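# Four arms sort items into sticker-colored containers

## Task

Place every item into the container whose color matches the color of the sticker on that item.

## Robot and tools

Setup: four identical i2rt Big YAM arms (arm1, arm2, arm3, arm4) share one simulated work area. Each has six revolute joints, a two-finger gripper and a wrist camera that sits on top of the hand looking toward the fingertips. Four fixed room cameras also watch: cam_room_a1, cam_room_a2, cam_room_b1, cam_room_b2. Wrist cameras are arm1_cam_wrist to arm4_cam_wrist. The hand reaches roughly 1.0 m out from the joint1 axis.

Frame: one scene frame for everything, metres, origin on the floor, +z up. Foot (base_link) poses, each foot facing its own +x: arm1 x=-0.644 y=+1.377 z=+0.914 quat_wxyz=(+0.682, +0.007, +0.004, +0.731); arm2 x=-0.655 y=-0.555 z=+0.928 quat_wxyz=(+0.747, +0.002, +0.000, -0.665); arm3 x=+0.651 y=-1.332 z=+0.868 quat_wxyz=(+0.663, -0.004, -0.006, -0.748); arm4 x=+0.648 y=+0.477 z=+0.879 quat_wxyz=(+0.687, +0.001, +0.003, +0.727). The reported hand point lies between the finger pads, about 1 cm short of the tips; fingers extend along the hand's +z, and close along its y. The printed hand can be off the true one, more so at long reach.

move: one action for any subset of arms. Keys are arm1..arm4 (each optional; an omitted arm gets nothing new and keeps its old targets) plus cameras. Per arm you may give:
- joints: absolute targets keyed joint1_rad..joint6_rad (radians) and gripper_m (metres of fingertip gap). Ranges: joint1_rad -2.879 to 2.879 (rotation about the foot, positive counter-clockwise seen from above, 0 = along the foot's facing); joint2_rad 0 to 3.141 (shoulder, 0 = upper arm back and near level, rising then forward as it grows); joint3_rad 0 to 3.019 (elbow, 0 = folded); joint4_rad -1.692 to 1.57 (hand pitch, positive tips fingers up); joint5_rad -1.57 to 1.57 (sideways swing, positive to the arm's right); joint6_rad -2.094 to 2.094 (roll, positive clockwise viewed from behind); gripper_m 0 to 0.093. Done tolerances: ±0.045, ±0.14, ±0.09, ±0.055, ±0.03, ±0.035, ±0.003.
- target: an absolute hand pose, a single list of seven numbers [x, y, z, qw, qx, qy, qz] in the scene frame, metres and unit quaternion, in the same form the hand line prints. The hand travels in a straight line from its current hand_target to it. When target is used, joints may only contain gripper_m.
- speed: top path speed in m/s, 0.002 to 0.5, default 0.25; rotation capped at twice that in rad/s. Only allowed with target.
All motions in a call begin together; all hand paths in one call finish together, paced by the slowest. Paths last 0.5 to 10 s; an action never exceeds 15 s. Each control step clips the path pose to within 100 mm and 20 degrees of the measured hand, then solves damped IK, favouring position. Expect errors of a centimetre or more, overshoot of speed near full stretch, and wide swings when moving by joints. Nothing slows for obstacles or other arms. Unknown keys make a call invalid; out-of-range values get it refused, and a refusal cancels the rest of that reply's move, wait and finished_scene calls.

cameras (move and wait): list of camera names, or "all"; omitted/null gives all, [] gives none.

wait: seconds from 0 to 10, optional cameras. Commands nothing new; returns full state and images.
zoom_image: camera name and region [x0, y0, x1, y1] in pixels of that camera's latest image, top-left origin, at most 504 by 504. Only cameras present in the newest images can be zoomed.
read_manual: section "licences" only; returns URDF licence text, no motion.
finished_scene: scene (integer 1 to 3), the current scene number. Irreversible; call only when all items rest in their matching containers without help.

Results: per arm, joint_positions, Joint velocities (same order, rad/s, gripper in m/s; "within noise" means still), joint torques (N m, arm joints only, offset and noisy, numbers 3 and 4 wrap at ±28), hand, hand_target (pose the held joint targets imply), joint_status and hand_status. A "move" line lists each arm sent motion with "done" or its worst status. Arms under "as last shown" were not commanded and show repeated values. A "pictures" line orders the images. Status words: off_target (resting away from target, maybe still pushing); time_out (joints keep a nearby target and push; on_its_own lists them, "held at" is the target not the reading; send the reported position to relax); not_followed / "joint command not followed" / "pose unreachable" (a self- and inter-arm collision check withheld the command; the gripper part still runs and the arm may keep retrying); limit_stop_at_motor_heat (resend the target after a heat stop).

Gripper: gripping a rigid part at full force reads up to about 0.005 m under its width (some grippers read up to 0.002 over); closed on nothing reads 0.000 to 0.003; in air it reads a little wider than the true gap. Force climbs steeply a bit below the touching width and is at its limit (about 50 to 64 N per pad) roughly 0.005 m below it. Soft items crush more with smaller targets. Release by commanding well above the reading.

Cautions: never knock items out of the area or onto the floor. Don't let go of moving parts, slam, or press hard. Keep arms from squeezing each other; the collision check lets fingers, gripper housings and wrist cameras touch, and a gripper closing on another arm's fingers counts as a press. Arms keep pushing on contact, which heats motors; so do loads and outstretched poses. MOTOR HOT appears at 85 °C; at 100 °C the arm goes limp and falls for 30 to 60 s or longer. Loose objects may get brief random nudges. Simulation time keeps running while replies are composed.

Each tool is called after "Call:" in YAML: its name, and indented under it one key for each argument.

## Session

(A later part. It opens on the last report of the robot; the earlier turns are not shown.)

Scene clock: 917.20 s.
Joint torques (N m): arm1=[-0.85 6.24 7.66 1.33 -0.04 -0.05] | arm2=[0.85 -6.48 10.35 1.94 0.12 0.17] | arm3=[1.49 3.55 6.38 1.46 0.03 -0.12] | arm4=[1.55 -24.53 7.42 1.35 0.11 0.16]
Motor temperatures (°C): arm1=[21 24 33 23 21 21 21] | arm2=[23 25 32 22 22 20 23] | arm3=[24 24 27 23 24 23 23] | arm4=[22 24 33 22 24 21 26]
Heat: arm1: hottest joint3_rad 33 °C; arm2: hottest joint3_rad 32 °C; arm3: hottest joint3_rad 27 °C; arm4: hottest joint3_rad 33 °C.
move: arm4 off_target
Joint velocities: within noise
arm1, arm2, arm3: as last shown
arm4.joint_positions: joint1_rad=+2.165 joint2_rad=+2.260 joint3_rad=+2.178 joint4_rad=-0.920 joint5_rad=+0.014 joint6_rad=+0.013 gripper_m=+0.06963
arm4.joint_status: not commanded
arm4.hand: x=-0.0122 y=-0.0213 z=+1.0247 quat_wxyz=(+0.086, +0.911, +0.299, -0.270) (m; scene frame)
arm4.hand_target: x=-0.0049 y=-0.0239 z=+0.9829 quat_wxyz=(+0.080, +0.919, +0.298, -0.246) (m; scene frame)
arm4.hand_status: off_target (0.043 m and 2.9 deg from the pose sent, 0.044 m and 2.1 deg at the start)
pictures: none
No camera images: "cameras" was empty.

Call:
move:
  arm4: {"target": [-0.006, -0.025, 1.022, -0.0800, -0.9187, -0.2985, 0.2461], "speed": 0.1, "joints": {"gripper_m": 0.092}}
  cameras: ["arm4_cam_wrist"]

Call:
move:
  arm4: {"target": [0.379, 0.288, 1.16, -0.0800, -0.9187, -0.2985, 0.2461], "speed": 0.45}
  cameras: ["arm4_cam_wrist"]

Scene clock: 924.17 s.
Joint torques (N m): arm1=[-0.85 6.71 7.41 1.58 -0.05 0] | arm2=[0.79 -6.42 10.32 1.92 0.12 0.18] | arm3=[1.61 3.55 6.34 1.48 0.01 -0.12] | arm4=[1.73 -25.47 13.15 0.38 0.11 0.18]
Motor temperatures (°C): arm1=[21 24 33 23 21 21 21] | arm2=[23 25 32 22 22 20 23] | arm3=[24 24 27 23 24 23 23] | arm4=[22 24 33 22 24 21 26]
Heat: arm1: hottest joint3_rad 33 °C; arm2: hottest joint3_rad 32 °C; arm3: hottest joint3_rad 27 °C; arm4: hottest joint3_rad 33 °C.
move: arm4 off_target
Joint velocities: within noise
arm1, arm2, arm3: as last shown
arm4.joint_positions: joint1_rad=+2.165 joint2_rad=+2.261 joint3_rad=+2.175 joint4_rad=-0.986 joint5_rad=+0.014 joint6_rad=+0.013 gripper_m=+0.09191
arm4.joint_status: all done
arm4.hand: x=-0.0006 y=-0.0124 z=+1.0140 quat_wxyz=(+0.075, +0.920, +0.302, -0.238) (m; scene frame)
arm4.hand_target: x=-0.0053 y=-0.0244 z=+1.0221 quat_wxyz=(+0.080, +0.918, +0.298, -0.247) (m; scene frame)
arm4.hand_status: off_target (0.016 m and 1.2 deg from the pose sent, 0.008 m and 2.9 deg at the start)
pictures: arm4_cam_wrist
Images, in order (width x height): arm4_cam_wrist 672x504.

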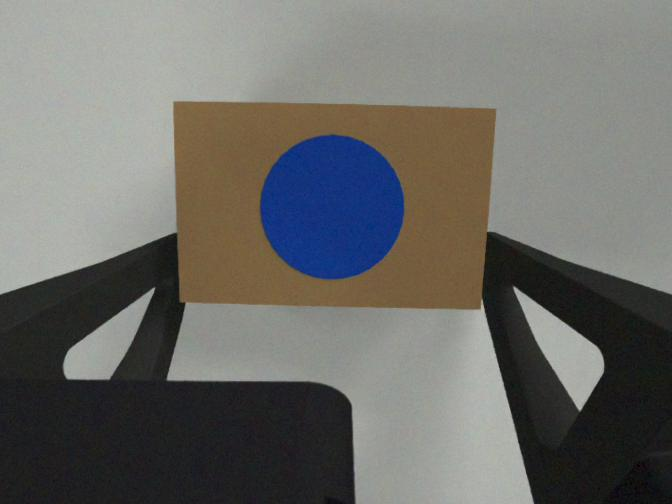

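Scene clock: 926.17 s.
Joint torques (N m): arm1=[-0.32 6.24 7.57 1.46 -0.08 -0.02] | arm2=[0.85 -6.53 10.37 1.94 0.13 0.18] | arm3=[1.61 3.49 6.35 1.46 0.03 -0.12] | arm4=[0.62 -3.31 8.94 0.54 -0.03 -0.09]
Motor temperatures (°C): arm1=[21 24 33 23 21 21 21] | arm2=[23 25 32 22 22 20 23] | arm3=[24 24 27 23 24 23 23] | arm4=[22 25 33 22 24 21 26]
Heat: arm1: hottest joint3_rad 33 °C; arm2: hottest joint3_rad 32 °C; arm3: hottest joint3_rad 27 °C; arm4: hottest joint3_rad 33 °C.
move: arm4 done
Joint velocities: within noise
arm1, arm2, arm3: as last shown
arm4.joint_positions: joint1_rad=+2.133 joint2_rad=+0.855 joint3_rad=+0.948 joint4_rad=-1.120 joint5_rad=-0.006 joint6_rad=-0.001 gripper_m=+0.09191
arm4.joint_status: not commanded
arm4.hand: x=+0.3791 y=+0.2854 z=+1.1668 quat_wxyz=(+0.085, +0.916, +0.294, -0.258) (m; scene frame)
arm4.hand_target: x=+0.3791 y=+0.2879 z=+1.1602 quat_wxyz=(+0.080, +0.919, +0.298, -0.246) (m; scene frame)
arm4.hand_status: done (0.007 m and 1.5 deg from the pose sent, 0.506 m and 1.2 deg at the start)
pictures: arm4_cam_wrist
Images, in order (width x height): arm4_cam_wrist 672x504.

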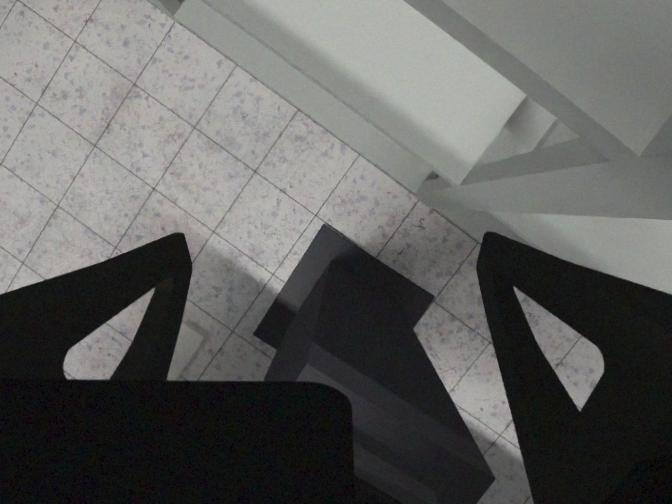

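Call:
move:
  arm2: {"target": [-0.028, -0.024, 1.088, 0.2454, -0.3065, 0.9160, 0.0821], "speed": 0.45}
  arm4: {"joints": {"joint1_rad": -1.63, "joint2_rad": 0.55, "joint3_rad": 1.55, "joint4_rad": -1.40, "joint5_rad": 0, "joint6_rad": 0}}
  cameras: []

Call:
wait:
  seconds: 0.2
  cameras: ["arm2_cam_wrist"]

Scene clock: 941.10 s.
Joint torques (N m): arm1=[-1.03 6.24 7.58 1.5 -0.03 -0.03] | arm2=[-0.03 -24.29 17.06 1.2 0.16 0.22] | arm3=[1.67 3.6 6.35 1.44 0.02 -0.12] | arm4=[0.56 5.42 6.43 1.03 0.05 0.08]
Motor temperatures (°C): arm1=[21 24 33 23 21 21 21] | arm2=[23 25 33 22 22 20 23] | arm3=[24 24 27 23 24 23 23] | arm4=[22 24 33 22 24 21 26]
Heat: arm1: hottest joint3_rad 33 °C; arm2: hottest joint3_rad 33 °C; arm3: hottest joint3_rad 27 °C; arm4: hottest joint3_rad 33 °C.
move: arm2 off_target; arm4 done
Joint velocities: within noise
arm1, arm3: as last shown
arm2.joint_positions: joint1_rad=+2.173 joint2_rad=+2.234 joint3_rad=+2.189 joint4_rad=-1.018 joint5_rad=+0.030 joint6_rad=+0.041 gripper_m=+0.09297
arm2.joint_status: not commanded
arm2.hand: x=-0.0424 y=-0.0267 z=+1.0862 quat_wxyz=(-0.240, +0.318, -0.914, -0.081) (m; scene frame)
arm2.hand_target: x=-0.0286 y=-0.0247 z=+1.0882 quat_wxyz=(-0.247, +0.306, -0.916, -0.083) (m; scene frame)
arm2.hand_status: off_target (0.015 m and 1.5 deg from the pose sent, 0.490 m and 6.8 deg at the start)
arm4.joint_positions: joint1_rad=-1.625 joint2_rad=+0.537 joint3_rad=+1.543 joint4_rad=-1.388 joint5_rad=+0.001 joint6_rad=-0.001 gripper_m=+0.09198
arm4.joint_status: all done
arm4.hand: x=+0.8147 y=+0.4792 z=+1.4919 quat_wxyz=(-0.558, +0.002, -0.830, +0.002) (m; scene frame)
arm4.hand_target: x=+0.8182 y=+0.4784 z=+1.4902 quat_wxyz=(-0.550, +0.000, -0.835, +0.002) (m; scene frame)
arm4.hand_status: not commanded
pictures: none
No camera images: "cameras" was empty.

Scene clock: 941.30 s.
Joint torques (N m): arm1=[-1.14 6.53 7.68 1.66 -0.08 -0.06] | arm2=[-0.09 -24.35 17.07 1.18 0.16 0.2] | arm3=[1.61 3.49 6.35 1.44 0.01 -0.12] | arm4=[0.32 5.95 6.38 1.07 0.06 0.06]
Motor temperatures (°C): arm1=[21 24 33 23 21 21 21] | arm2=[23 25 33 22 22 20 23] | arm3=[24 24 27 23 24 23 23] | arm4=[22 24 33 22 24 21 26]
Heat: arm1: hottest joint3_rad 33 °C; arm2: hottest joint3_rad 33 °C; arm3: hottest joint3_rad 27 °C; arm4: hottest joint3_rad 33 °C.
Joint velocities: within noise
arm1.joint_positions: joint1_rad=+1.490 joint2_rad=+0.553 joint3_rad=+1.545 joint4_rad=-1.390 joint5_rad=+0.001 joint6_rad=+0.007 gripper_m=+0.09294
arm1.joint_status: not commanded
arm1.hand: x=-0.8049 y=+1.3784 z=+1.5283 quat_wxyz=(-0.003, +0.828, -0.008, -0.560) (m; scene frame)
arm1.hand_target: x=-0.8015 y=+1.3764 z=+1.5286 quat_wxyz=(-0.001, +0.829, +0.000, -0.559) (m; scene frame)
arm1.hand_status: not commanded
arm2.joint_positions: joint1_rad=+2.173 joint2_rad=+2.234 joint3_rad=+2.189 joint4_rad=-1.018 joint5_rad=+0.030 joint6_rad=+0.041 gripper_m=+0.09297
arm2.joint_status: not commanded
arm2.hand: x=-0.0424 y=-0.0267 z=+1.0862 quat_wxyz=(-0.240, +0.318, -0.914, -0.081) (m; scene frame)
arm2.hand_target: x=-0.0286 y=-0.0247 z=+1.0882 quat_wxyz=(-0.247, +0.306, -0.916, -0.083) (m; scene frame)
arm2.hand_status: off_target (0.015 m and 1.5 deg from the pose sent, 0.490 m and 6.8 deg at the start)
arm3.joint_positions: joint1_rad=+1.687 joint2_rad=+0.557 joint3_rad=+1.549 joint4_rad=-1.395 joint5_rad=+0.000 joint6_rad=+0.007 gripper_m=+0.09294
arm3.joint_status: not commanded
arm3.hand: x=+0.8217 y=-1.3245 z=+1.4795 quat_wxyz=(-0.552, -0.001, -0.834, +0.005) (m; scene frame)
arm3.hand_target: x=+0.8175 y=-1.3239 z=+1.4796 quat_wxyz=(-0.553, +0.003, -0.833, +0.006) (m; scene frame)
arm3.hand_status: not commanded
arm4.joint_positions: joint1_rad=-1.625 joint2_rad=+0.537 joint3_rad=+1.543 joint4_rad=-1.388 joint5_rad=+0.001 joint6_rad=-0.001 gripper_m=+0.09198
arm4.joint_status: all done
arm4.hand: x=+0.8146 y=+0.4792 z=+1.4918 quat_wxyz=(-0.558, +0.002, -0.830, +0.002) (m; scene frame)
arm4.hand_target: x=+0.8182 y=+0.4784 z=+1.4901 quat_wxyz=(-0.550, +0.000, -0.835, +0.002) (m; scene frame)
arm4.hand_status: not commanded
wait: 0.20 s; no rest
pictures: arm2_cam_wrist
Images, in order (width x height): arm2_cam_wrist 672x504.

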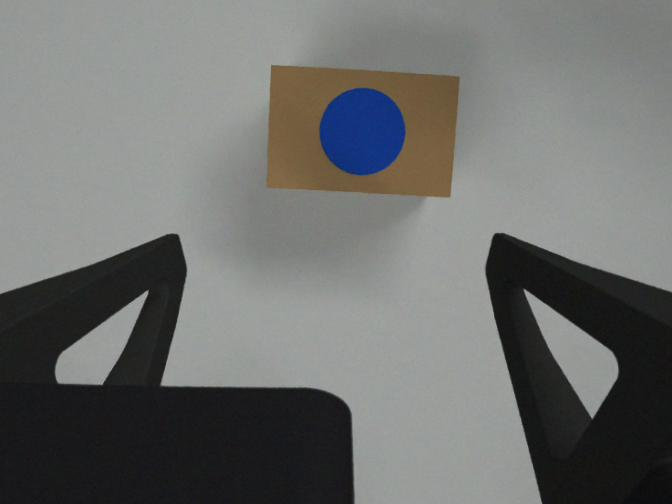

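Call:
move:
  arm2: {"target": [0.0064, -0.007, 1.0215, 0.2465, -0.2945, 0.9199, 0.0789], "speed": 0.2}
  cameras: ["arm2_cam_wrist"]

Scene clock: 947.43 s.
Joint torques (N m): arm1=[-0.85 5.95 7.47 1.54 -0.04 -0.08] | arm2=[0.56 -25.23 16.85 1.43 0.14 0.2] | arm3=[1.49 3.66 6.38 1.4 0.02 -0.12] | arm4=[0.73 5.42 6.38 1.02 0.04 0.06]
Motor temperatures (°C): arm1=[21 24 33 23 21 21 21] | arm2=[23 26 35 22 22 20 23] | arm3=[24 24 27 23 24 23 23] | arm4=[22 24 33 22 24 21 26]
Heat: arm1: hottest joint3_rad 33 °C; arm2: hottest joint3_rad 35 °C; arm3: hottest joint3_rad 27 °C; arm4: hottest joint3_rad 33 °C.
move: arm2 off_target
Joint velocities: within noise
arm1, arm3, arm4: as last shown
arm2.joint_positions: joint1_rad=+2.158 joint2_rad=+2.396 joint3_rad=+2.328 joint4_rad=-0.990 joint5_rad=+0.039 joint6_rad=+0.057 gripper_m=+0.09297
arm2.joint_status: not commanded
arm2.hand: x=-0.0044 y=-0.0125 z=+1.0280 quat_wxyz=(-0.243, +0.302, -0.918, -0.078) (m; scene frame)
arm2.hand_target: x=+0.0055 y=-0.0077 z=+1.0213 quat_wxyz=(-0.247, +0.295, -0.920, -0.079) (m; scene frame)
arm2.hand_status: off_target (0.014 m and 1.0 deg from the pose sent, 0.083 m and 2.9 deg at the start)
arm4.hand_target: x=+0.8182 y=+0.4784 z=+1.4902 quat_wxyz=(-0.550, +0.000, -0.835, +0.002) (m; scene frame)
pictures: arm2_cam_wrist
Images, in order (width x height): arm2_cam_wrist 672x504.

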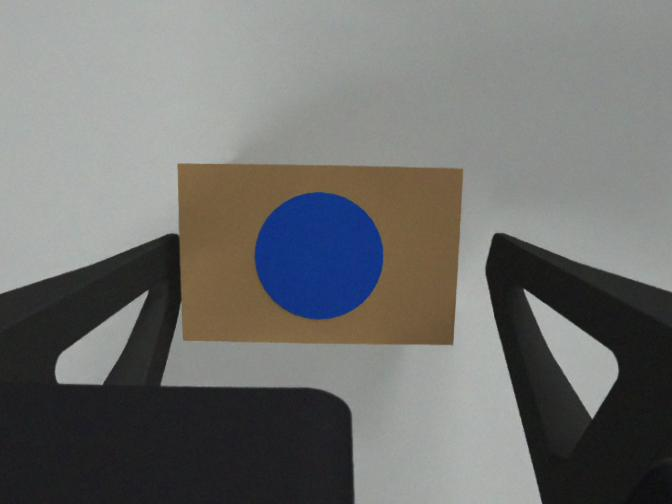

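Call:
move:
  arm2: {"joints": {"gripper_m": 0.058}}
  cameras: []

Call:
move:
  arm2: {"target": [-0.411, -0.326, 1.17, 0.2465, -0.2945, 0.9199, 0.0789], "speed": 0.45}
  cameras: ["arm2_cam_wrist"]

Call:
move:
  arm2: {"joints": {"joint1_rad": -1.25, "joint2_rad": 0.87, "joint3_rad": 0.9, "joint4_rad": -1.08, "joint5_rad": 0, "joint6_rad": 0}}
  cameras: ["arm2_cam_wrist"]

Call:
move:
  arm2: {"target": [-1.200, -0.808, 0.82, -0.0630, -0.9355, -0.2160, 0.2726], "speed": 0.45}
  cameras: ["arm2_cam_wrist"]

Scene clock: 962.20 s.
Joint torques (N m): arm1=[-0.73 6.36 7.58 1.47 0.02 -0.04] | arm2=[0.38 -25.35 16.84 1.44 0.12 0.18] | arm3=[1.55 3.55 6.32 1.47 0.03 -0.13] | arm4=[0.44 6.07 6.61 1.03 0.05 0.06]
Motor temperatures (°C): arm1=[21 24 33 23 21 21 21] | arm2=[23 28 38 22 22 20 23] | arm3=[24 24 27 23 24 23 23] | arm4=[22 24 33 22 24 21 25]
Heat: arm1: hottest joint3_rad 33 °C; arm2: hottest joint3_rad 38 °C; arm3: hottest joint3_rad 27 °C; arm4: hottest joint3_rad 33 °C.
move: arm2 off_target
Joint velocities: within noise
arm1, arm3, arm4: as last shown
arm2.joint_positions: joint1_rad=+2.158 joint2_rad=+2.396 joint3_rad=+2.328 joint4_rad=-0.990 joint5_rad=+0.039 joint6_rad=+0.058 gripper_m=+0.06889
arm2.joint_status: gripper_m off_target (ended at +0.06892, target +0.05800)
arm2.hand: x=-0.0044 y=-0.0125 z=+1.0280 quat_wxyz=(-0.243, +0.302, -0.918, -0.078) (m; scene frame)
arm2.hand_target: x=+0.0055 y=-0.0076 z=+1.0213 quat_wxyz=(-0.247, +0.295, -0.920, -0.079) (m; scene frame)
arm2.hand_status: not commanded
pictures: none
No camera images: "cameras" was empty.

Scene clock: 964.23 s.
Joint torques (N m): arm1=[-0.73 6.71 7.49 1.42 -0.02 -0.01] | arm2=[1.44 -4.25 10.93 1.35 0.2 0.22] | arm3=[1.38 3.6 6.38 1.43 0.02 -0.13] | arm4=[0.32 5.71 6.46 0.91 0.08 0.06]
Motor temperatures (°C): arm1=[21 24 33 23 21 21 21] | arm2=[23 28 38 22 22 20 23] | arm3=[24 24 27 23 24 23 23] | arm4=[22 24 33 22 24 21 25]
Heat: arm1: hottest joint3_rad 33 °C; arm2: hottest joint3_rad 38 °C; arm3: hottest joint3_rad 27 °C; arm4: hottest joint3_rad 33 °C.
move: arm2 off_target
Joint velocities: within noise
arm1, arm3, arm4: as last shown
arm2.joint_positions: joint1_rad=+2.250 joint2_rad=+0.868 joint3_rad=+0.865 joint4_rad=-1.017 joint5_rad=+0.089 joint6_rad=+0.145 gripper_m=+0.06889
arm2.joint_status: not commanded
arm2.hand: x=-0.4069 y=-0.3248 z=+1.1824 quat_wxyz=(-0.263, +0.296, -0.914, -0.086) (m; scene frame)
arm2.hand_target: x=-0.4110 y=-0.3261 z=+1.1702 quat_wxyz=(-0.247, +0.295, -0.920, -0.079) (m; scene frame)
arm2.hand_status: off_target (0.013 m and 2.1 deg from the pose sent, 0.533 m and 0.9 deg at the start)
pictures: arm2_cam_wrist
Images, in order (width x height): arm2_cam_wrist 672x504.

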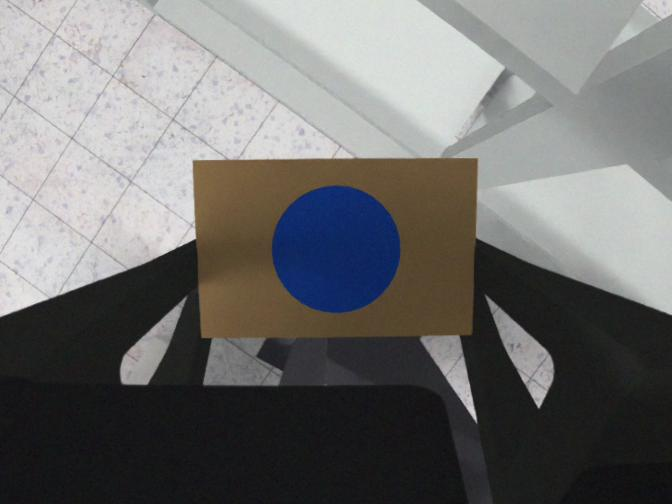

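Scene clock: 966.73 s.
Joint torques (N m): arm1=[-0.91 6.24 7.6 1.31 -0.03 0] | arm2=[0.67 -5.19 14.91 1.2 -0.15 -0.05] | arm3=[1.49 3.6 6.39 1.44 0.02 -0.12] | arm4=[0.62 5.83 6.37 0.99 0.05 0.04]
Motor temperatures (°C): arm1=[21 24 33 23 21 21 21] | arm2=[23 27 38 22 22 20 23] | arm3=[24 24 27 23 24 23 23] | arm4=[22 24 33 22 24 21 25]
Heat: arm1: hottest joint3_rad 33 °C; arm2: hottest joint3_rad 38 °C; arm3: hottest joint3_rad 27 °C; arm4: hottest joint3_rad 33 °C.
move: arm2 done
Joint velocities: within noise
arm1, arm3, arm4: as last shown
arm2.joint_positions: joint1_rad=-1.248 joint2_rad=+0.868 joint3_rad=+0.865 joint4_rad=-1.067 joint5_rad=+0.003 joint6_rad=+0.011 gripper_m=+0.06896
arm2.joint_status: all done
arm2.hand: x=-0.9535 y=-0.6951 z=+1.1734 quat_wxyz=(-0.053, -0.947, -0.206, +0.240) (m; scene frame)
arm2.hand_target: x=-0.9579 y=-0.6972 z=+1.1890 quat_wxyz=(-0.055, -0.944, -0.210, +0.250) (m; scene frame)
arm2.hand_status: not commanded
pictures: arm2_cam_wrist
Images, in order (width x height): arm2_cam_wrist 672x504.

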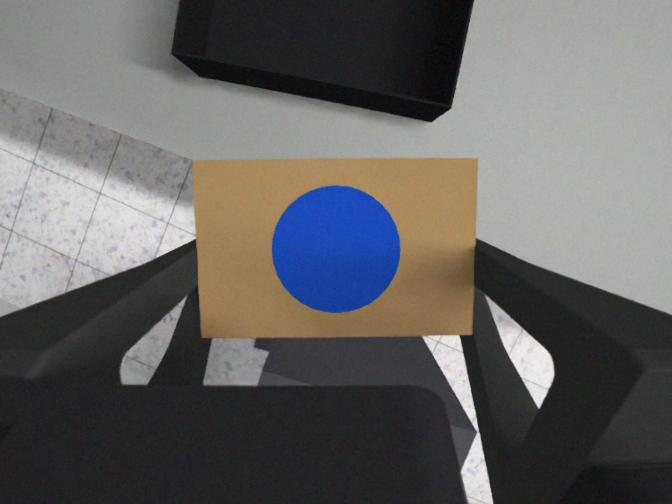

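Scene clock: 968.40 s.
Joint torques (N m): arm1=[-1.55 6.48 7.61 1.29 -0.01 -0.03] | arm2=[-0.03 -18.61 9.73 2.52 -0.17 -0.08] | arm3=[1.55 3.72 6.34 1.48 0.02 -0.12] | arm4=[0.44 5.6 6.37 1.14 0.08 0.07]
Motor temperatures (°C): arm1=[21 24 33 23 21 21 21] | arm2=[23 27 38 22 22 20 23] | arm3=[24 24 27 23 24 23 23] | arm4=[22 24 33 22 24 21 25]
Heat: arm1: hottest joint3_rad 33 °C; arm2: hottest joint3_rad 38 °C; arm3: hottest joint3_rad 27 °C; arm4: hottest joint3_rad 33 °C.
move: arm2 off_target
Joint velocities: within noise
arm1, arm3, arm4: as last shown
arm2.joint_positions: joint1_rad=-1.248 joint2_rad=+2.075 joint3_rad=+1.029 joint4_rad=+0.001 joint5_rad=-0.010 joint6_rad=-0.004 gripper_m=+0.06896
arm2.joint_status: not commanded
arm2.hand: x=-1.1782 y=-0.8025 z=+0.8121 quat_wxyz=(-0.060, -0.942, -0.214, +0.251) (m; scene frame)
arm2.hand_target: x=-1.1991 y=-0.8076 z=+0.8207 quat_wxyz=(-0.063, -0.935, -0.216, +0.273) (m; scene frame)
arm2.hand_status: off_target (0.024 m and 2.6 deg from the pose sent, 0.445 m and 4.3 deg at the start)
pictures: arm2_cam_wrist
Images, in order (width x height): arm2_cam_wrist 672x504.

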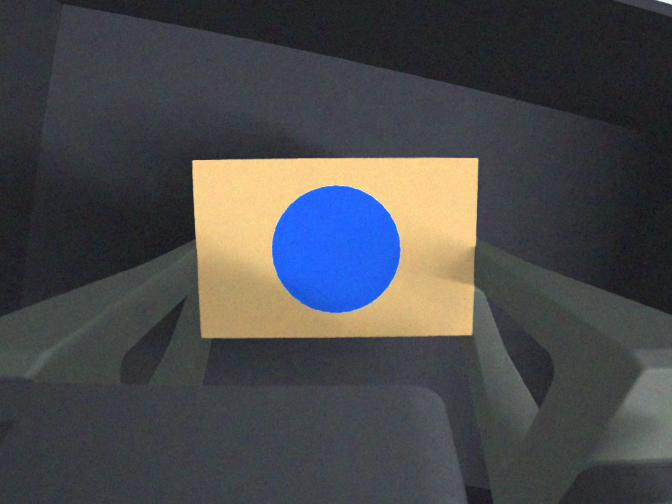

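Call:
move:
  arm2: {"target": [-1.200, -0.808, 0.745, -0.0630, -0.9355, -0.2160, 0.2726], "speed": 0.08}
  cameras: []

Call:
move:
  arm2: {"target": [-1.200, -0.808, 0.757, -0.0630, -0.9355, -0.2160, 0.2726], "speed": 0.1, "joints": {"gripper_m": 0.092}}
  cameras: ["arm2_cam_wrist"]

Call:
move:
  arm2: {"target": [-1.10, -0.76, 0.96, -0.0630, -0.9355, -0.2160, 0.2726], "speed": 0.4}
  cameras: ["arm2_cam_wrist"]

Scene clock: 975.50 s.
Joint torques (N m): arm1=[-1.14 6.48 7.54 1.33 -0.04 -0.04] | arm2=[0.15 -17.08 8.38 2.55 -0.17 -0.06] | arm3=[1.55 3.6 6.35 1.44 0.02 -0.12] | arm4=[0.44 5.89 6.42 1.05 0.06 0.05]
Motor temperatures (°C): arm1=[21 24 33 23 21 21 21] | arm2=[23 27 37 22 22 20 23] | arm3=[24 24 27 23 24 23 23] | arm4=[22 24 33 22 24 21 25]
Heat: arm1: hottest joint3_rad 33 °C; arm2: hottest joint3_rad 37 °C; arm3: hottest joint3_rad 27 °C; arm4: hottest joint3_rad 33 °C.
move: arm2 off_target
Joint velocities: within noise
arm1, arm3, arm4: as last shown
arm2.joint_positions: joint1_rad=-1.248 joint2_rad=+2.232 joint3_rad=+1.071 joint4_rad=+0.147 joint5_rad=-0.011 joint6_rad=-0.006 gripper_m=+0.06896
arm2.joint_status: not commanded
arm2.hand: x=-1.1880 y=-0.8071 z=+0.7547 quat_wxyz=(-0.063, -0.938, -0.214, +0.266) (m; scene frame)
arm2.hand_target: x=-1.1992 y=-0.8077 z=+0.7453 quat_wxyz=(-0.063, -0.936, -0.216, +0.272) (m; scene frame)
arm2.hand_status: off_target (0.015 m and 0.8 deg from the pose sent, 0.071 m and 2.6 deg at the start)
pictures: none
No camera images: "cameras" was empty.

Scene clock: 976.47 s.
Joint torques (N m): arm1=[-1.03 6.18 7.73 1.32 -0.03 -0.07] | arm2=[0.15 -19.72 7.77 1.65 -0.17 -0.05] | arm3=[1.44 3.49 6.39 1.48 0.02 -0.12] | arm4=[0.32 6.24 6.39 1.03 0.09 0.05]
Motor temperatures (°C): arm1=[21 24 33 23 21 21 21] | arm2=[23 27 37 22 22 20 23] | arm3=[24 24 27 23 24 23 23] | arm4=[22 24 33 22 24 21 25]
Heat: arm1: hottest joint3_rad 33 °C; arm2: hottest joint3_rad 37 °C; arm3: hottest joint3_rad 27 °C; arm4: hottest joint3_rad 33 °C.
move: arm2 off_target
Joint velocities: within noise
arm1, arm3, arm4: as last shown
arm2.joint_positions: joint1_rad=-1.248 joint2_rad=+2.232 joint3_rad=+1.071 joint4_rad=+0.147 joint5_rad=-0.011 joint6_rad=-0.006 gripper_m=+0.09192
arm2.joint_status: all done
arm2.hand: x=-1.1880 y=-0.8071 z=+0.7547 quat_wxyz=(-0.063, -0.938, -0.214, +0.266) (m; scene frame)
arm2.hand_target: x=-1.1996 y=-0.8079 z=+0.7571 quat_wxyz=(-0.063, -0.935, -0.216, +0.273) (m; scene frame)
arm2.hand_status: off_target (0.012 m and 0.8 deg from the pose sent, 0.012 m and 0.8 deg at the start)
pictures: arm2_cam_wrist
Images, in order (width x height): arm2_cam_wrist 672x504.

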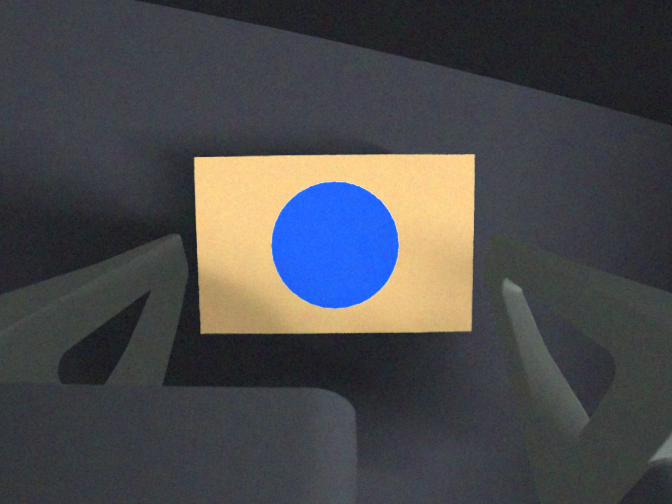

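Scene clock: 977.87 s.
Joint torques (N m): arm1=[-0.91 6.71 7.54 1.5 -0.03 -0.04] | arm2=[-0.09 -11.69 8.28 1.39 -0.17 -0.07] | arm3=[1.44 3.49 6.31 1.5 0.03 -0.12] | arm4=[0.56 5.95 6.56 0.99 0.03 0.07]
Motor temperatures (°C): arm1=[21 24 33 23 21 21 21] | arm2=[23 27 36 22 22 20 23] | arm3=[24 24 27 23 24 23 23] | arm4=[22 24 33 22 24 21 25]
Heat: arm1: hottest joint3_rad 33 °C; arm2: hottest joint3_rad 36 °C; arm3: hottest joint3_rad 27 °C; arm4: hottest joint3_rad 33 °C.
move: arm2 off_target
Joint velocities: within noise
arm1.joint_positions: joint1_rad=+1.490 joint2_rad=+0.553 joint3_rad=+1.545 joint4_rad=-1.390 joint5_rad=+0.001 joint6_rad=+0.007 gripper_m=+0.09294
arm1.joint_status: not commanded
arm1.hand: x=-0.8049 y=+1.3784 z=+1.5283 quat_wxyz=(-0.003, +0.828, -0.008, -0.560) (m; scene frame)
arm1.hand_target: x=-0.8015 y=+1.3764 z=+1.5286 quat_wxyz=(-0.001, +0.829, +0.000, -0.559) (m; scene frame)
arm1.hand_status: not commanded
arm2.joint_positions: joint1_rad=-1.252 joint2_rad=+1.537 joint3_rad=+0.790 joint4_rad=-0.207 joint5_rad=-0.014 joint6_rad=-0.008 gripper_m=+0.09192
arm2.joint_status: not commanded
arm2.hand: x=-1.1072 y=-0.7682 z=+0.9781 quat_wxyz=(-0.070, -0.929, -0.212, +0.294) (m; scene frame)
arm2.hand_target: x=-1.0996 y=-0.7599 z=+0.9605 quat_wxyz=(-0.063, -0.936, -0.216, +0.273) (m; scene frame)
arm2.hand_status: off_target (0.021 m and 2.7 deg from the pose sent, 0.228 m and 0.8 deg at the start)
arm3.joint_positions: joint1_rad=+1.687 joint2_rad=+0.557 joint3_rad=+1.549 joint4_rad=-1.395 joint5_rad=+0.000 joint6_rad=+0.007 gripper_m=+0.09294
arm3.joint_status: not commanded
arm3.hand: x=+0.8217 y=-1.3245 z=+1.4795 quat_wxyz=(-0.552, -0.001, -0.834, +0.005) (m; scene frame)
arm3.hand_target: x=+0.8175 y=-1.3239 z=+1.4796 quat_wxyz=(-0.553, +0.003, -0.833, +0.006) (m; scene frame)
arm3.hand_status: not commanded
arm4.joint_positions: joint1_rad=-1.625 joint2_rad=+0.537 joint3_rad=+1.543 joint4_rad=-1.388 joint5_rad=+0.001 joint6_rad=-0.001 gripper_m=+0.09198
arm4.joint_status: not commanded
arm4.hand: x=+0.8146 y=+0.4792 z=+1.4918 quat_wxyz=(-0.558, +0.002, -0.830, +0.002) (m; scene frame)
arm4.hand_target: x=+0.8182 y=+0.4784 z=+1.4902 quat_wxyz=(-0.550, +0.000, -0.835, +0.002) (m; scene frame)
arm4.hand_status: not commanded
pictures: arm2_cam_wrist
Images, in order (width x height): arm2_cam_wrist 672x504.

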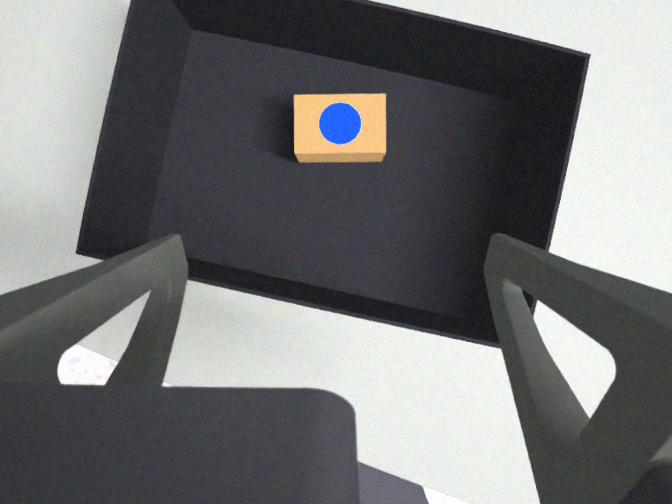

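Call:
move:
  arm2: {"joints": {"joint1_rad": -1.69, "joint2_rad": 0.55, "joint3_rad": 1.55, "joint4_rad": -1.40, "joint5_rad": 0, "joint6_rad": 0}}
  cameras: []

Call:
wait:
  seconds: 0.3
  cameras: ["arm2_cam_wrist", "arm3_cam_wrist", "arm1_cam_wrist"]

Call:
zoom_image:
  camera: "arm2_cam_wrist"
  region: [140, 200, 340, 370]

Scene clock: 984.83 s.
Joint torques (N m): arm1=[-0.67 6.24 7.65 1.36 0 -0.04] | arm2=[1.38 2.9 7.21 1.98 -0.09 0.16] | arm3=[1.55 3.55 6.37 1.46 0.02 -0.12] | arm4=[0.26 5.95 6.6 0.96 0.08 0.06]
Motor temperatures (°C): arm1=[21 24 33 23 21 21 21] | arm2=[23 27 35 22 22 20 23] | arm3=[24 24 27 23 24 23 23] | arm4=[22 24 32 22 24 21 25]
Heat: arm1: hottest joint3_rad 33 °C; arm2: hottest joint3_rad 35 °C; arm3: hottest joint3_rad 27 °C; arm4: hottest joint3_rad 32 °C.
move: arm2 done
Joint velocities: within noise
arm1, arm3, arm4: as last shown
arm2.joint_positions: joint1_rad=-1.699 joint2_rad=+0.554 joint3_rad=+1.558 joint4_rad=-1.386 joint5_rad=+0.002 joint6_rad=-0.008 gripper_m=+0.09193
arm2.joint_status: all done
arm2.hand: x=-0.8249 y=-0.5547 z=+1.5459 quat_wxyz=(+0.007, -0.829, +0.001, +0.559) (m; scene frame)
arm2.hand_target: x=-0.8236 y=-0.5565 z=+1.5398 quat_wxyz=(+0.002, -0.834, +0.000, +0.552) (m; scene frame)
arm2.hand_status: not commanded
pictures: none
No camera images: "cameras" was empty.

Scene clock: 985.13 s.
Joint torques (N m): arm1=[-0.79 5.95 7.51 1.4 -0.05 -0.07] | arm2=[1.44 3.25 7.27 1.99 -0.09 0.15] | arm3=[1.55 3.55 6.37 1.47 0.03 -0.12] | arm4=[0.32 5.83 6.46 1.06 0.07 0.08]
Motor temperatures (°C): arm1=[21 24 33 23 21 21 21] | arm2=[23 27 35 22 22 20 23] | arm3=[24 24 27 23 24 23 23] | arm4=[22 24 32 22 24 21 25]
Heat: arm1: hottest joint3_rad 33 °C; arm2: hottest joint3_rad 35 °C; arm3: hottest joint3_rad 27 °C; arm4: hottest joint3_rad 32 °C.
Joint velocities: within noise
arm1.joint_positions: joint1_rad=+1.490 joint2_rad=+0.553 joint3_rad=+1.545 joint4_rad=-1.390 joint5_rad=+0.001 joint6_rad=+0.007 gripper_m=+0.09294
arm1.joint_status: not commanded
arm1.hand: x=-0.8049 y=+1.3784 z=+1.5283 quat_wxyz=(-0.003, +0.828, -0.008, -0.560) (m; scene frame)
arm1.hand_target: x=-0.8015 y=+1.3764 z=+1.5286 quat_wxyz=(-0.001, +0.829, +0.000, -0.559) (m; scene frame)
arm1.hand_status: not commanded
arm2.joint_positions: joint1_rad=-1.699 joint2_rad=+0.554 joint3_rad=+1.558 joint4_rad=-1.386 joint5_rad=+0.002 joint6_rad=-0.008 gripper_m=+0.09193
arm2.joint_status: all done
arm2.hand: x=-0.8249 y=-0.5547 z=+1.5459 quat_wxyz=(+0.007, -0.829, +0.001, +0.559) (m; scene frame)
arm2.hand_target: x=-0.8236 y=-0.5565 z=+1.5398 quat_wxyz=(+0.002, -0.834, +0.000, +0.552) (m; scene frame)
arm2.hand_status: not commanded
arm3.joint_positions: joint1_rad=+1.687 joint2_rad=+0.557 joint3_rad=+1.549 joint4_rad=-1.395 joint5_rad=+0.000 joint6_rad=+0.007 gripper_m=+0.09294
arm3.joint_status: not commanded
arm3.hand: x=+0.8217 y=-1.3245 z=+1.4795 quat_wxyz=(-0.552, -0.001, -0.834, +0.005) (m; scene frame)
arm3.hand_target: x=+0.8175 y=-1.3239 z=+1.4796 quat_wxyz=(-0.553, +0.003, -0.833, +0.006) (m; scene frame)
arm3.hand_status: not commanded
arm4.joint_positions: joint1_rad=-1.625 joint2_rad=+0.537 joint3_rad=+1.543 joint4_rad=-1.388 joint5_rad=+0.001 joint6_rad=-0.001 gripper_m=+0.09198
arm4.joint_status: not commanded
arm4.hand: x=+0.8146 y=+0.4792 z=+1.4918 quat_wxyz=(-0.558, +0.002, -0.830, +0.002) (m; scene frame)
arm4.hand_target: x=+0.8182 y=+0.4784 z=+1.4902 quat_wxyz=(-0.550, +0.000, -0.835, +0.002) (m; scene frame)
arm4.hand_status: not commanded
wait: 0.30 s; at rest by 0.27 s
pictures: arm1_cam_wrist, arm2_cam_wrist, arm3_cam_wrist
Images, in order (width x height): arm1_cam_wrist 672x504, arm2_cam_wrist 672x504, arm3_cam_wrist 672x504.

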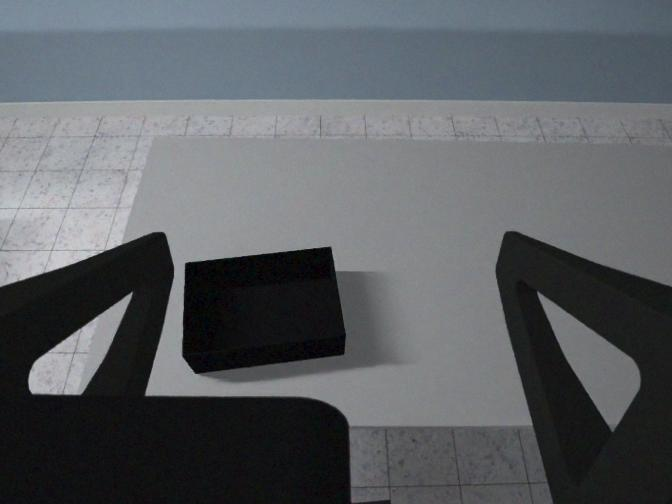

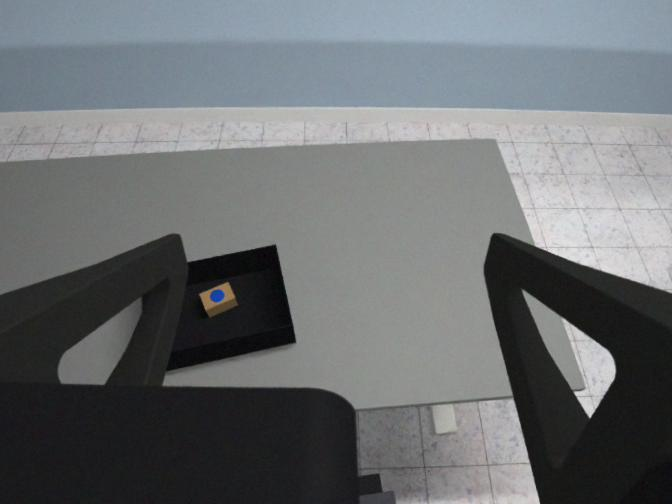

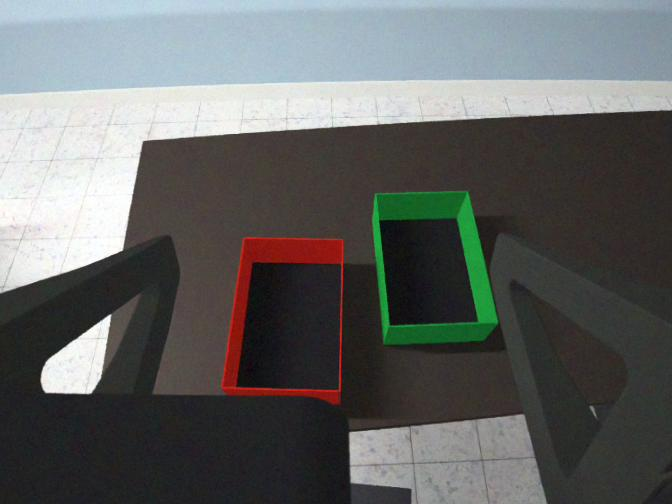

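Scaled by 2.520.

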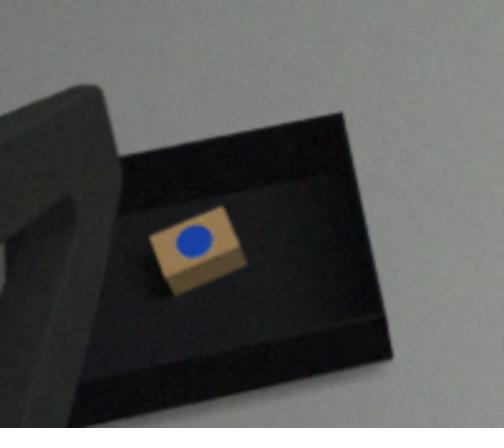

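Call:
move:
  arm2: {"target": [-1.166, -0.796, 0.845, -0.0630, -0.9355, -0.2160, 0.2726], "speed": 0.5}
  cameras: []

Call:
wait:
  seconds: 0.3
  cameras: ["arm2_cam_wrist"]

Scene clock: 1039.43 s.
Joint torques (N m): arm1=[-1.03 6.01 7.54 1.5 -0.03 -0.06] | arm2=[1.49 -17.08 9.39 2.41 -0.17 -0.06] | arm3=[1.55 3.43 6.35 1.44 0.02 -0.12] | arm4=[0.5 6.01 6.46 0.95 0.07 0.04]
Motor temperatures (°C): arm1=[21 24 32 23 21 21 21] | arm2=[23 26 31 22 22 20 23] | arm3=[24 24 27 23 24 23 23] | arm4=[22 23 32 22 24 21 25]
Heat: arm1: hottest joint3_rad 32 °C; arm2: hottest joint3_rad 31 °C; arm3: hottest joint3_rad 27 °C; arm4: hottest joint3_rad 32 °C.
move: arm2 off_target
Joint velocities: within noise
arm1, arm3, arm4: as last shown
arm2.joint_positions: joint1_rad=-1.258 joint2_rad=+1.964 joint3_rad=+0.919 joint4_rad=+0.007 joint5_rad=-0.007 joint6_rad=+0.003 gripper_m=+0.09193
arm2.joint_status: not commanded
arm2.hand: x=-1.1509 y=-0.7833 z=+0.8383 quat_wxyz=(-0.058, -0.943, -0.206, +0.255) (m; scene frame)
arm2.hand_target: x=-1.1653 y=-0.7959 z=+0.8456 quat_wxyz=(-0.063, -0.935, -0.216, +0.273) (m; scene frame)
arm2.hand_status: off_target (0.021 m and 2.5 deg from the pose sent, 0.816 m and 44.0 deg at the start)
pictures: none
No camera images: "cameras" was empty.

Scene clock: 1039.73 s.
Joint torques (N m): arm1=[-0.73 6.01 7.61 1.4 -0.05 -0.06] | arm2=[1.49 -17.14 9.39 2.37 -0.17 -0.07] | arm3=[1.55 3.55 6.38 1.44 0.02 -0.12] | arm4=[0.26 5.77 6.32 1.05 0.05 0.06]
Motor temperatures (°C): arm1=[21 24 32 23 21 21 21] | arm2=[23 26 31 22 22 20 23] | arm3=[24 24 27 23 24 23 23] | arm4=[22 23 32 22 24 21 25]
Heat: arm1: hottest joint3_rad 32 °C; arm2: hottest joint3_rad 31 °C; arm3: hottest joint3_rad 27 °C; arm4: hottest joint3_rad 32 °C.
Joint velocities: within noise
arm1.joint_positions: joint1_rad=+1.490 joint2_rad=+0.553 joint3_rad=+1.545 joint4_rad=-1.390 joint5_rad=+0.001 joint6_rad=+0.007 gripper_m=+0.09294
arm1.joint_status: not commanded
arm1.hand: x=-0.8049 y=+1.3784 z=+1.5283 quat_wxyz=(-0.003, +0.828, -0.008, -0.560) (m; scene frame)
arm1.hand_target: x=-0.8015 y=+1.3764 z=+1.5286 quat_wxyz=(-0.001, +0.829, +0.000, -0.559) (m; scene frame)
arm1.hand_status: not commanded
arm2.joint_positions: joint1_rad=-1.258 joint2_rad=+1.964 joint3_rad=+0.919 joint4_rad=+0.007 joint5_rad=-0.007 joint6_rad=+0.003 gripper_m=+0.09193
arm2.joint_status: not commanded
arm2.hand: x=-1.1509 y=-0.7833 z=+0.8383 quat_wxyz=(-0.058, -0.943, -0.206, +0.255) (m; scene frame)
arm2.hand_target: x=-1.1653 y=-0.7959 z=+0.8456 quat_wxyz=(-0.063, -0.935, -0.216, +0.273) (m; scene frame)
arm2.hand_status: off_target (0.021 m and 2.5 deg from the pose sent, 0.816 m and 44.0 deg at the start)
arm3.joint_positions: joint1_rad=+1.687 joint2_rad=+0.557 joint3_rad=+1.549 joint4_rad=-1.395 joint5_rad=+0.000 joint6_rad=+0.007 gripper_m=+0.09294
arm3.joint_status: not commanded
arm3.hand: x=+0.8217 y=-1.3245 z=+1.4795 quat_wxyz=(-0.552, -0.001, -0.834, +0.005) (m; scene frame)
arm3.hand_target: x=+0.8175 y=-1.3239 z=+1.4796 quat_wxyz=(-0.553, +0.003, -0.833, +0.006) (m; scene frame)
arm3.hand_status: not commanded
arm4.joint_positions: joint1_rad=-1.625 joint2_rad=+0.537 joint3_rad=+1.543 joint4_rad=-1.388 joint5_rad=+0.001 joint6_rad=-0.001 gripper_m=+0.09198
arm4.joint_status: not commanded
arm4.hand: x=+0.8146 y=+0.4792 z=+1.4918 quat_wxyz=(-0.558, +0.002, -0.830, +0.002) (m; scene frame)
arm4.hand_target: x=+0.8182 y=+0.4784 z=+1.4902 quat_wxyz=(-0.550, +0.000, -0.835, +0.002) (m; scene frame)
arm4.hand_status: not commanded
wait: 0.30 s; at rest by 0.27 s
pictures: arm2_cam_wrist
Images, in order (width x height): arm2_cam_wrist 672x504.

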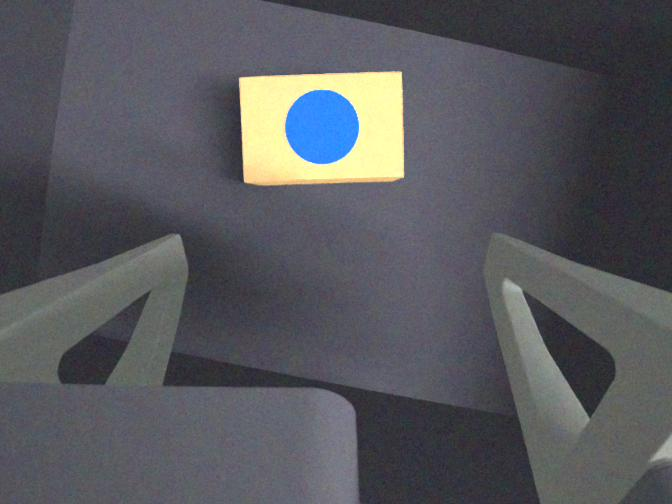

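Call:
move:
  arm2: {"target": [-1.203, -0.815, 0.748, -0.0630, -0.9355, -0.2160, 0.2726], "speed": 0.2}
  cameras: []

Call:
move:
  arm2: {"joints": {"gripper_m": 0.058}}
  cameras: ["arm2_cam_wrist"]

Call:
move:
  arm2: {"target": [-1.16, -0.79, 0.97, -0.0630, -0.9355, -0.2160, 0.2726], "speed": 0.4}
  cameras: []

Call:
move:
  arm2: {"joints": {"joint1_rad": 2.153, "joint2_rad": 0.87, "joint3_rad": 0.73, "joint4_rad": -0.91, "joint5_rad": 0, "joint6_rad": 0}}
  arm4: {"joints": {"joint1_rad": 2.158, "joint2_rad": 0.87, "joint3_rad": 0.73, "joint4_rad": -0.91, "joint5_rad": 0, "joint6_rad": 0}}
  cameras: ["arm2_cam_wrist"]

Call:
move:
  arm2: {"target": [0.0, -0.02, 1.060, 0.2509, -0.3278, 0.9005, 0.0913], "speed": 0.45}
  cameras: ["arm2_cam_wrist"]

Scene clock: 1052.70 s.
Joint torques (N m): arm1=[-1.38 6.18 7.61 1.5 -0.02 -0.04] | arm2=[1.49 -18.84 8.36 2.45 -0.09 -0.04] | arm3=[1.61 3.72 6.37 1.44 0.02 -0.13] | arm4=[0.26 5.83 6.48 0.91 0.07 0.09]
Motor temperatures (°C): arm1=[21 24 32 23 21 21 21] | arm2=[23 26 31 22 22 20 23] | arm3=[24 24 27 23 24 23 23] | arm4=[22 23 32 22 24 21 25]
Heat: arm1: hottest joint3_rad 32 °C; arm2: hottest joint3_rad 31 °C; arm3: hottest joint3_rad 27 °C; arm4: hottest joint3_rad 32 °C.
move: arm2 off_target
Joint velocities: within noise
arm1, arm3, arm4: as last shown
arm2.joint_positions: joint1_rad=-1.255 joint2_rad=+2.247 joint3_rad=+1.087 joint4_rad=+0.131 joint5_rad=-0.007 joint6_rad=+0.002 gripper_m=+0.09193
arm2.joint_status: not commanded
arm2.hand: x=-1.1912 y=-0.8031 z=+0.7488 quat_wxyz=(-0.060, -0.941, -0.207, +0.259) (m; scene frame)
arm2.hand_target: x=-1.2024 y=-0.8149 z=+0.7485 quat_wxyz=(-0.063, -0.935, -0.216, +0.273) (m; scene frame)
arm2.hand_status: off_target (0.017 m and 2.0 deg from the pose sent, 0.109 m and 2.5 deg at the start)
pictures: none
No camera images: "cameras" was empty.

Scene clock: 1053.23 s.
Joint torques (N m): arm1=[-1.03 6.07 7.58 1.42 -0.05 -0.05] | arm2=[1.44 -18.67 8.32 2.48 -0.1 -0.04] | arm3=[1.55 3.43 6.37 1.44 0.01 -0.12] | arm4=[0.21 5.71 6.54 1.05 0.08 0.08]
Motor temperatures (°C): arm1=[21 24 32 23 21 21 21] | arm2=[23 26 31 22 22 20 23] | arm3=[24 24 27 23 24 23 23] | arm4=[22 23 32 22 24 21 25]
Heat: arm1: hottest joint3_rad 32 °C; arm2: hottest joint3_rad 31 °C; arm3: hottest joint3_rad 27 °C; arm4: hottest joint3_rad 32 °C.
move: arm2 off_target
Joint velocities: within noise
arm1, arm3, arm4: as last shown
arm2.joint_positions: joint1_rad=-1.255 joint2_rad=+2.247 joint3_rad=+1.087 joint4_rad=+0.131 joint5_rad=-0.006 joint6_rad=+0.002 gripper_m=+0.06906
arm2.joint_status: gripper_m off_target (ended at +0.06908, target +0.05800)
arm2.hand: x=-1.1912 y=-0.8033 z=+0.7488 quat_wxyz=(-0.059, -0.941, -0.207, +0.260) (m; scene frame)
arm2.hand_target: x=-1.2023 y=-0.8148 z=+0.7484 quat_wxyz=(-0.063, -0.935, -0.216, +0.272) (m; scene frame)
arm2.hand_status: not commanded
pictures: arm2_cam_wrist
Images, in order (width x height): arm2_cam_wrist 672x504.

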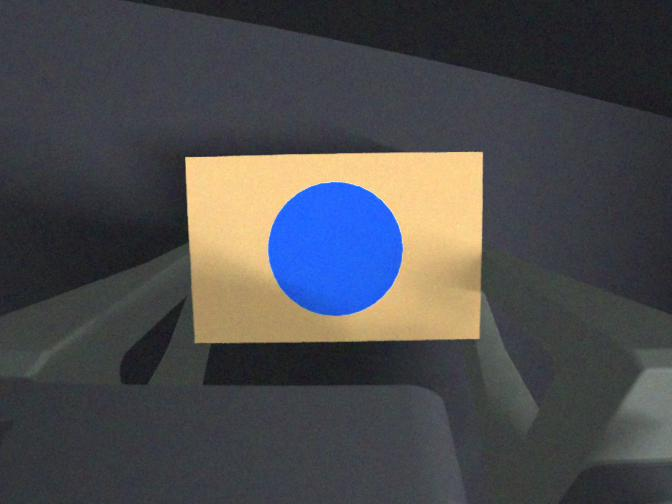

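Scene clock: 1054.57 s.
Joint torques (N m): arm1=[-0.85 5.66 7.46 1.51 -0.03 -0.03] | arm2=[0.73 -14.15 8.98 1.5 -0.16 -0.07] | arm3=[1.49 3.43 6.35 1.48 0.02 -0.13] | arm4=[0.26 5.83 6.52 1.02 0.06 0.09]
Motor temperatures (°C): arm1=[21 24 32 23 21 21 21] | arm2=[23 26 31 22 22 20 23] | arm3=[24 24 27 23 24 23 23] | arm4=[22 23 32 22 24 21 25]
Heat: arm1: hottest joint3_rad 32 °C; arm2: hottest joint3_rad 31 °C; arm3: hottest joint3_rad 27 °C; arm4: hottest joint3_rad 32 °C.
move: arm2 off_target
Joint velocities: within noise
arm1, arm3, arm4: as last shown
arm2.joint_positions: joint1_rad=-1.255 joint2_rad=+1.660 joint3_rad=+0.990 joint4_rad=-0.284 joint5_rad=-0.011 joint6_rad=-0.003 gripper_m=+0.06906
arm2.joint_status: not commanded
arm2.hand: x=-1.1674 y=-0.7937 z=+0.9902 quat_wxyz=(-0.068, -0.930, -0.208, +0.294) (m; scene frame)
arm2.hand_target: x=-1.1596 y=-0.7899 z=+0.9705 quat_wxyz=(-0.063, -0.935, -0.216, +0.273) (m; scene frame)
arm2.hand_status: off_target (0.022 m and 2.8 deg from the pose sent, 0.224 m and 2.0 deg at the start)
pictures: none
No camera images: "cameras" was empty.

Scene clock: 1057.17 s.
Joint torques (N m): arm1=[-0.97 6.3 7.51 1.54 -0.02 -0.04] | arm2=[0.85 -6.18 11.59 1.32 0.14 0.11] | arm3=[1.55 3.72 6.35 1.47 0.01 -0.12] | arm4=[0.79 -5.07 8.5 1.03 0.19 0.06]
Motor temperatures (°C): arm1=[21 24 32 23 21 21 21] | arm2=[23 26 31 22 22 20 23] | arm3=[24 24 27 23 24 23 23] | arm4=[22 23 32 22 24 21 25]
Heat: arm1: hottest joint3_rad 32 °C; arm2: hottest joint3_rad 31 °C; arm3: hottest joint3_rad 27 °C; arm4: hottest joint3_rad 32 °C.
move: arm2 done; arm4 done
Joint velocities: within noise
arm1, arm3: as last shown
arm2.joint_positions: joint1_rad=+2.151 joint2_rad=+0.879 joint3_rad=+0.734 joint4_rad=-0.898 joint5_rad=-0.003 joint6_rad=-0.003 gripper_m=+0.06902
arm2.joint_status: all done
arm2.hand: x=-0.3992 y=-0.3413 z=+1.1270 quat_wxyz=(-0.246, +0.331, -0.906, -0.091) (m; scene frame)
arm2.hand_target: x=-0.4025 y=-0.3438 z=+1.1265 quat_wxyz=(-0.243, +0.331, -0.907, -0.089) (m; scene frame)
arm2.hand_status: not commanded
arm4.joint_positions: joint1_rad=+2.156 joint2_rad=+0.883 joint3_rad=+0.738 joint4_rad=-0.914 joint5_rad=-0.003 joint6_rad=-0.001 gripper_m=+0.09205
arm4.joint_status: all done
arm4.hand: x=+0.3826 y=+0.2791 z=+1.0781 quat_wxyz=(+0.082, +0.917, +0.306, -0.243) (m; scene frame)
arm4.hand_target: x=+0.3845 y=+0.2801 z=+1.0784 quat_wxyz=(+0.082, +0.916, +0.306, -0.247) (m; scene frame)
arm4.hand_status: not commanded
pictures: arm2_cam_wrist
Images, in order (width x height): arm2_cam_wrist 672x504.

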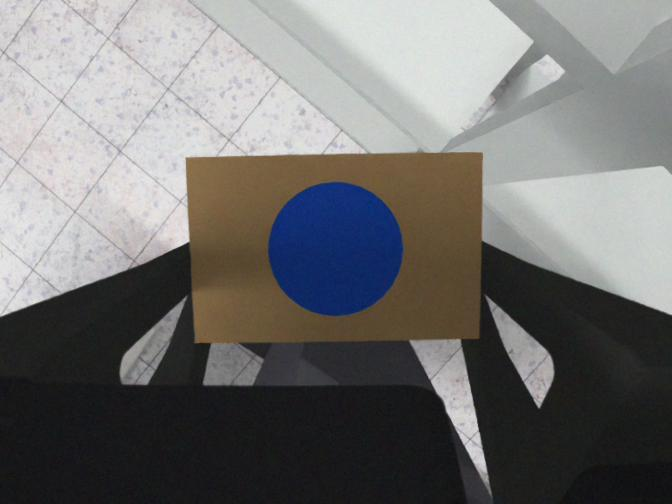

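Scene clock: 1059.40 s.
Joint torques (N m): arm1=[-0.85 6.07 7.57 1.39 -0.04 -0.07] | arm2=[-0.03 -25.64 17.44 1.26 -0.12 -0.02] | arm3=[1.32 3.6 6.35 1.42 0.02 -0.12] | arm4=[1.03 -5.6 8.54 1.02 0.19 0.06]
Motor temperatures (°C): arm1=[21 24 32 23 21 21 21] | arm2=[23 26 32 22 22 20 23] | arm3=[24 24 27 23 24 23 23] | arm4=[22 23 32 22 24 21 25]
Heat: arm1: hottest joint3_rad 32 °C; arm2: hottest joint3_rad 32 °C; arm3: hottest joint3_rad 27 °C; arm4: hottest joint3_rad 32 °C.
move: arm2 off_target
Joint velocities: within noise
arm1, arm3, arm4: as last shown
arm2.joint_positions: joint1_rad=+2.148 joint2_rad=+2.319 joint3_rad=+2.254 joint4_rad=-0.985 joint5_rad=-0.003 joint6_rad=-0.003 gripper_m=+0.06902
arm2.joint_status: not commanded
arm2.hand: x=-0.0152 y=-0.0230 z=+1.0549 quat_wxyz=(-0.243, +0.330, -0.908, -0.090) (m; scene frame)
arm2.hand_target: x=-0.0009 y=-0.0208 z=+1.0602 quat_wxyz=(-0.253, +0.329, -0.905, -0.092) (m; scene frame)
arm2.hand_status: off_target (0.016 m and 1.1 deg from the pose sent, 0.517 m and 0.8 deg at the start)
arm4.hand_target: x=+0.3845 y=+0.2801 z=+1.0783 quat_wxyz=(+0.082, +0.916, +0.306, -0.247) (m; scene frame)
pictures: arm2_cam_wrist
Images, in order (width x height): arm2_cam_wrist 672x504.

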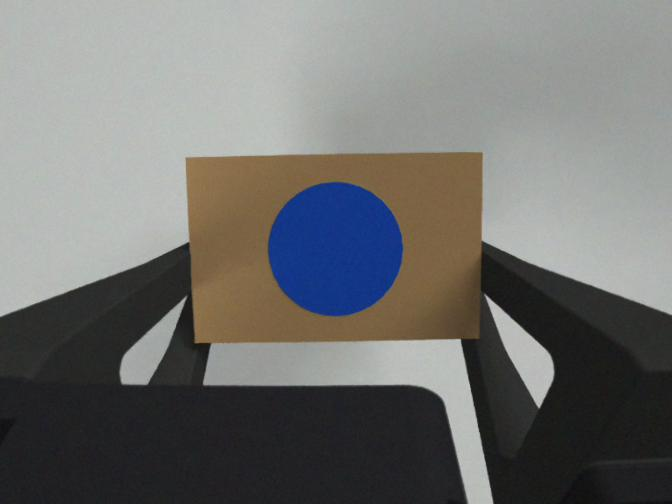

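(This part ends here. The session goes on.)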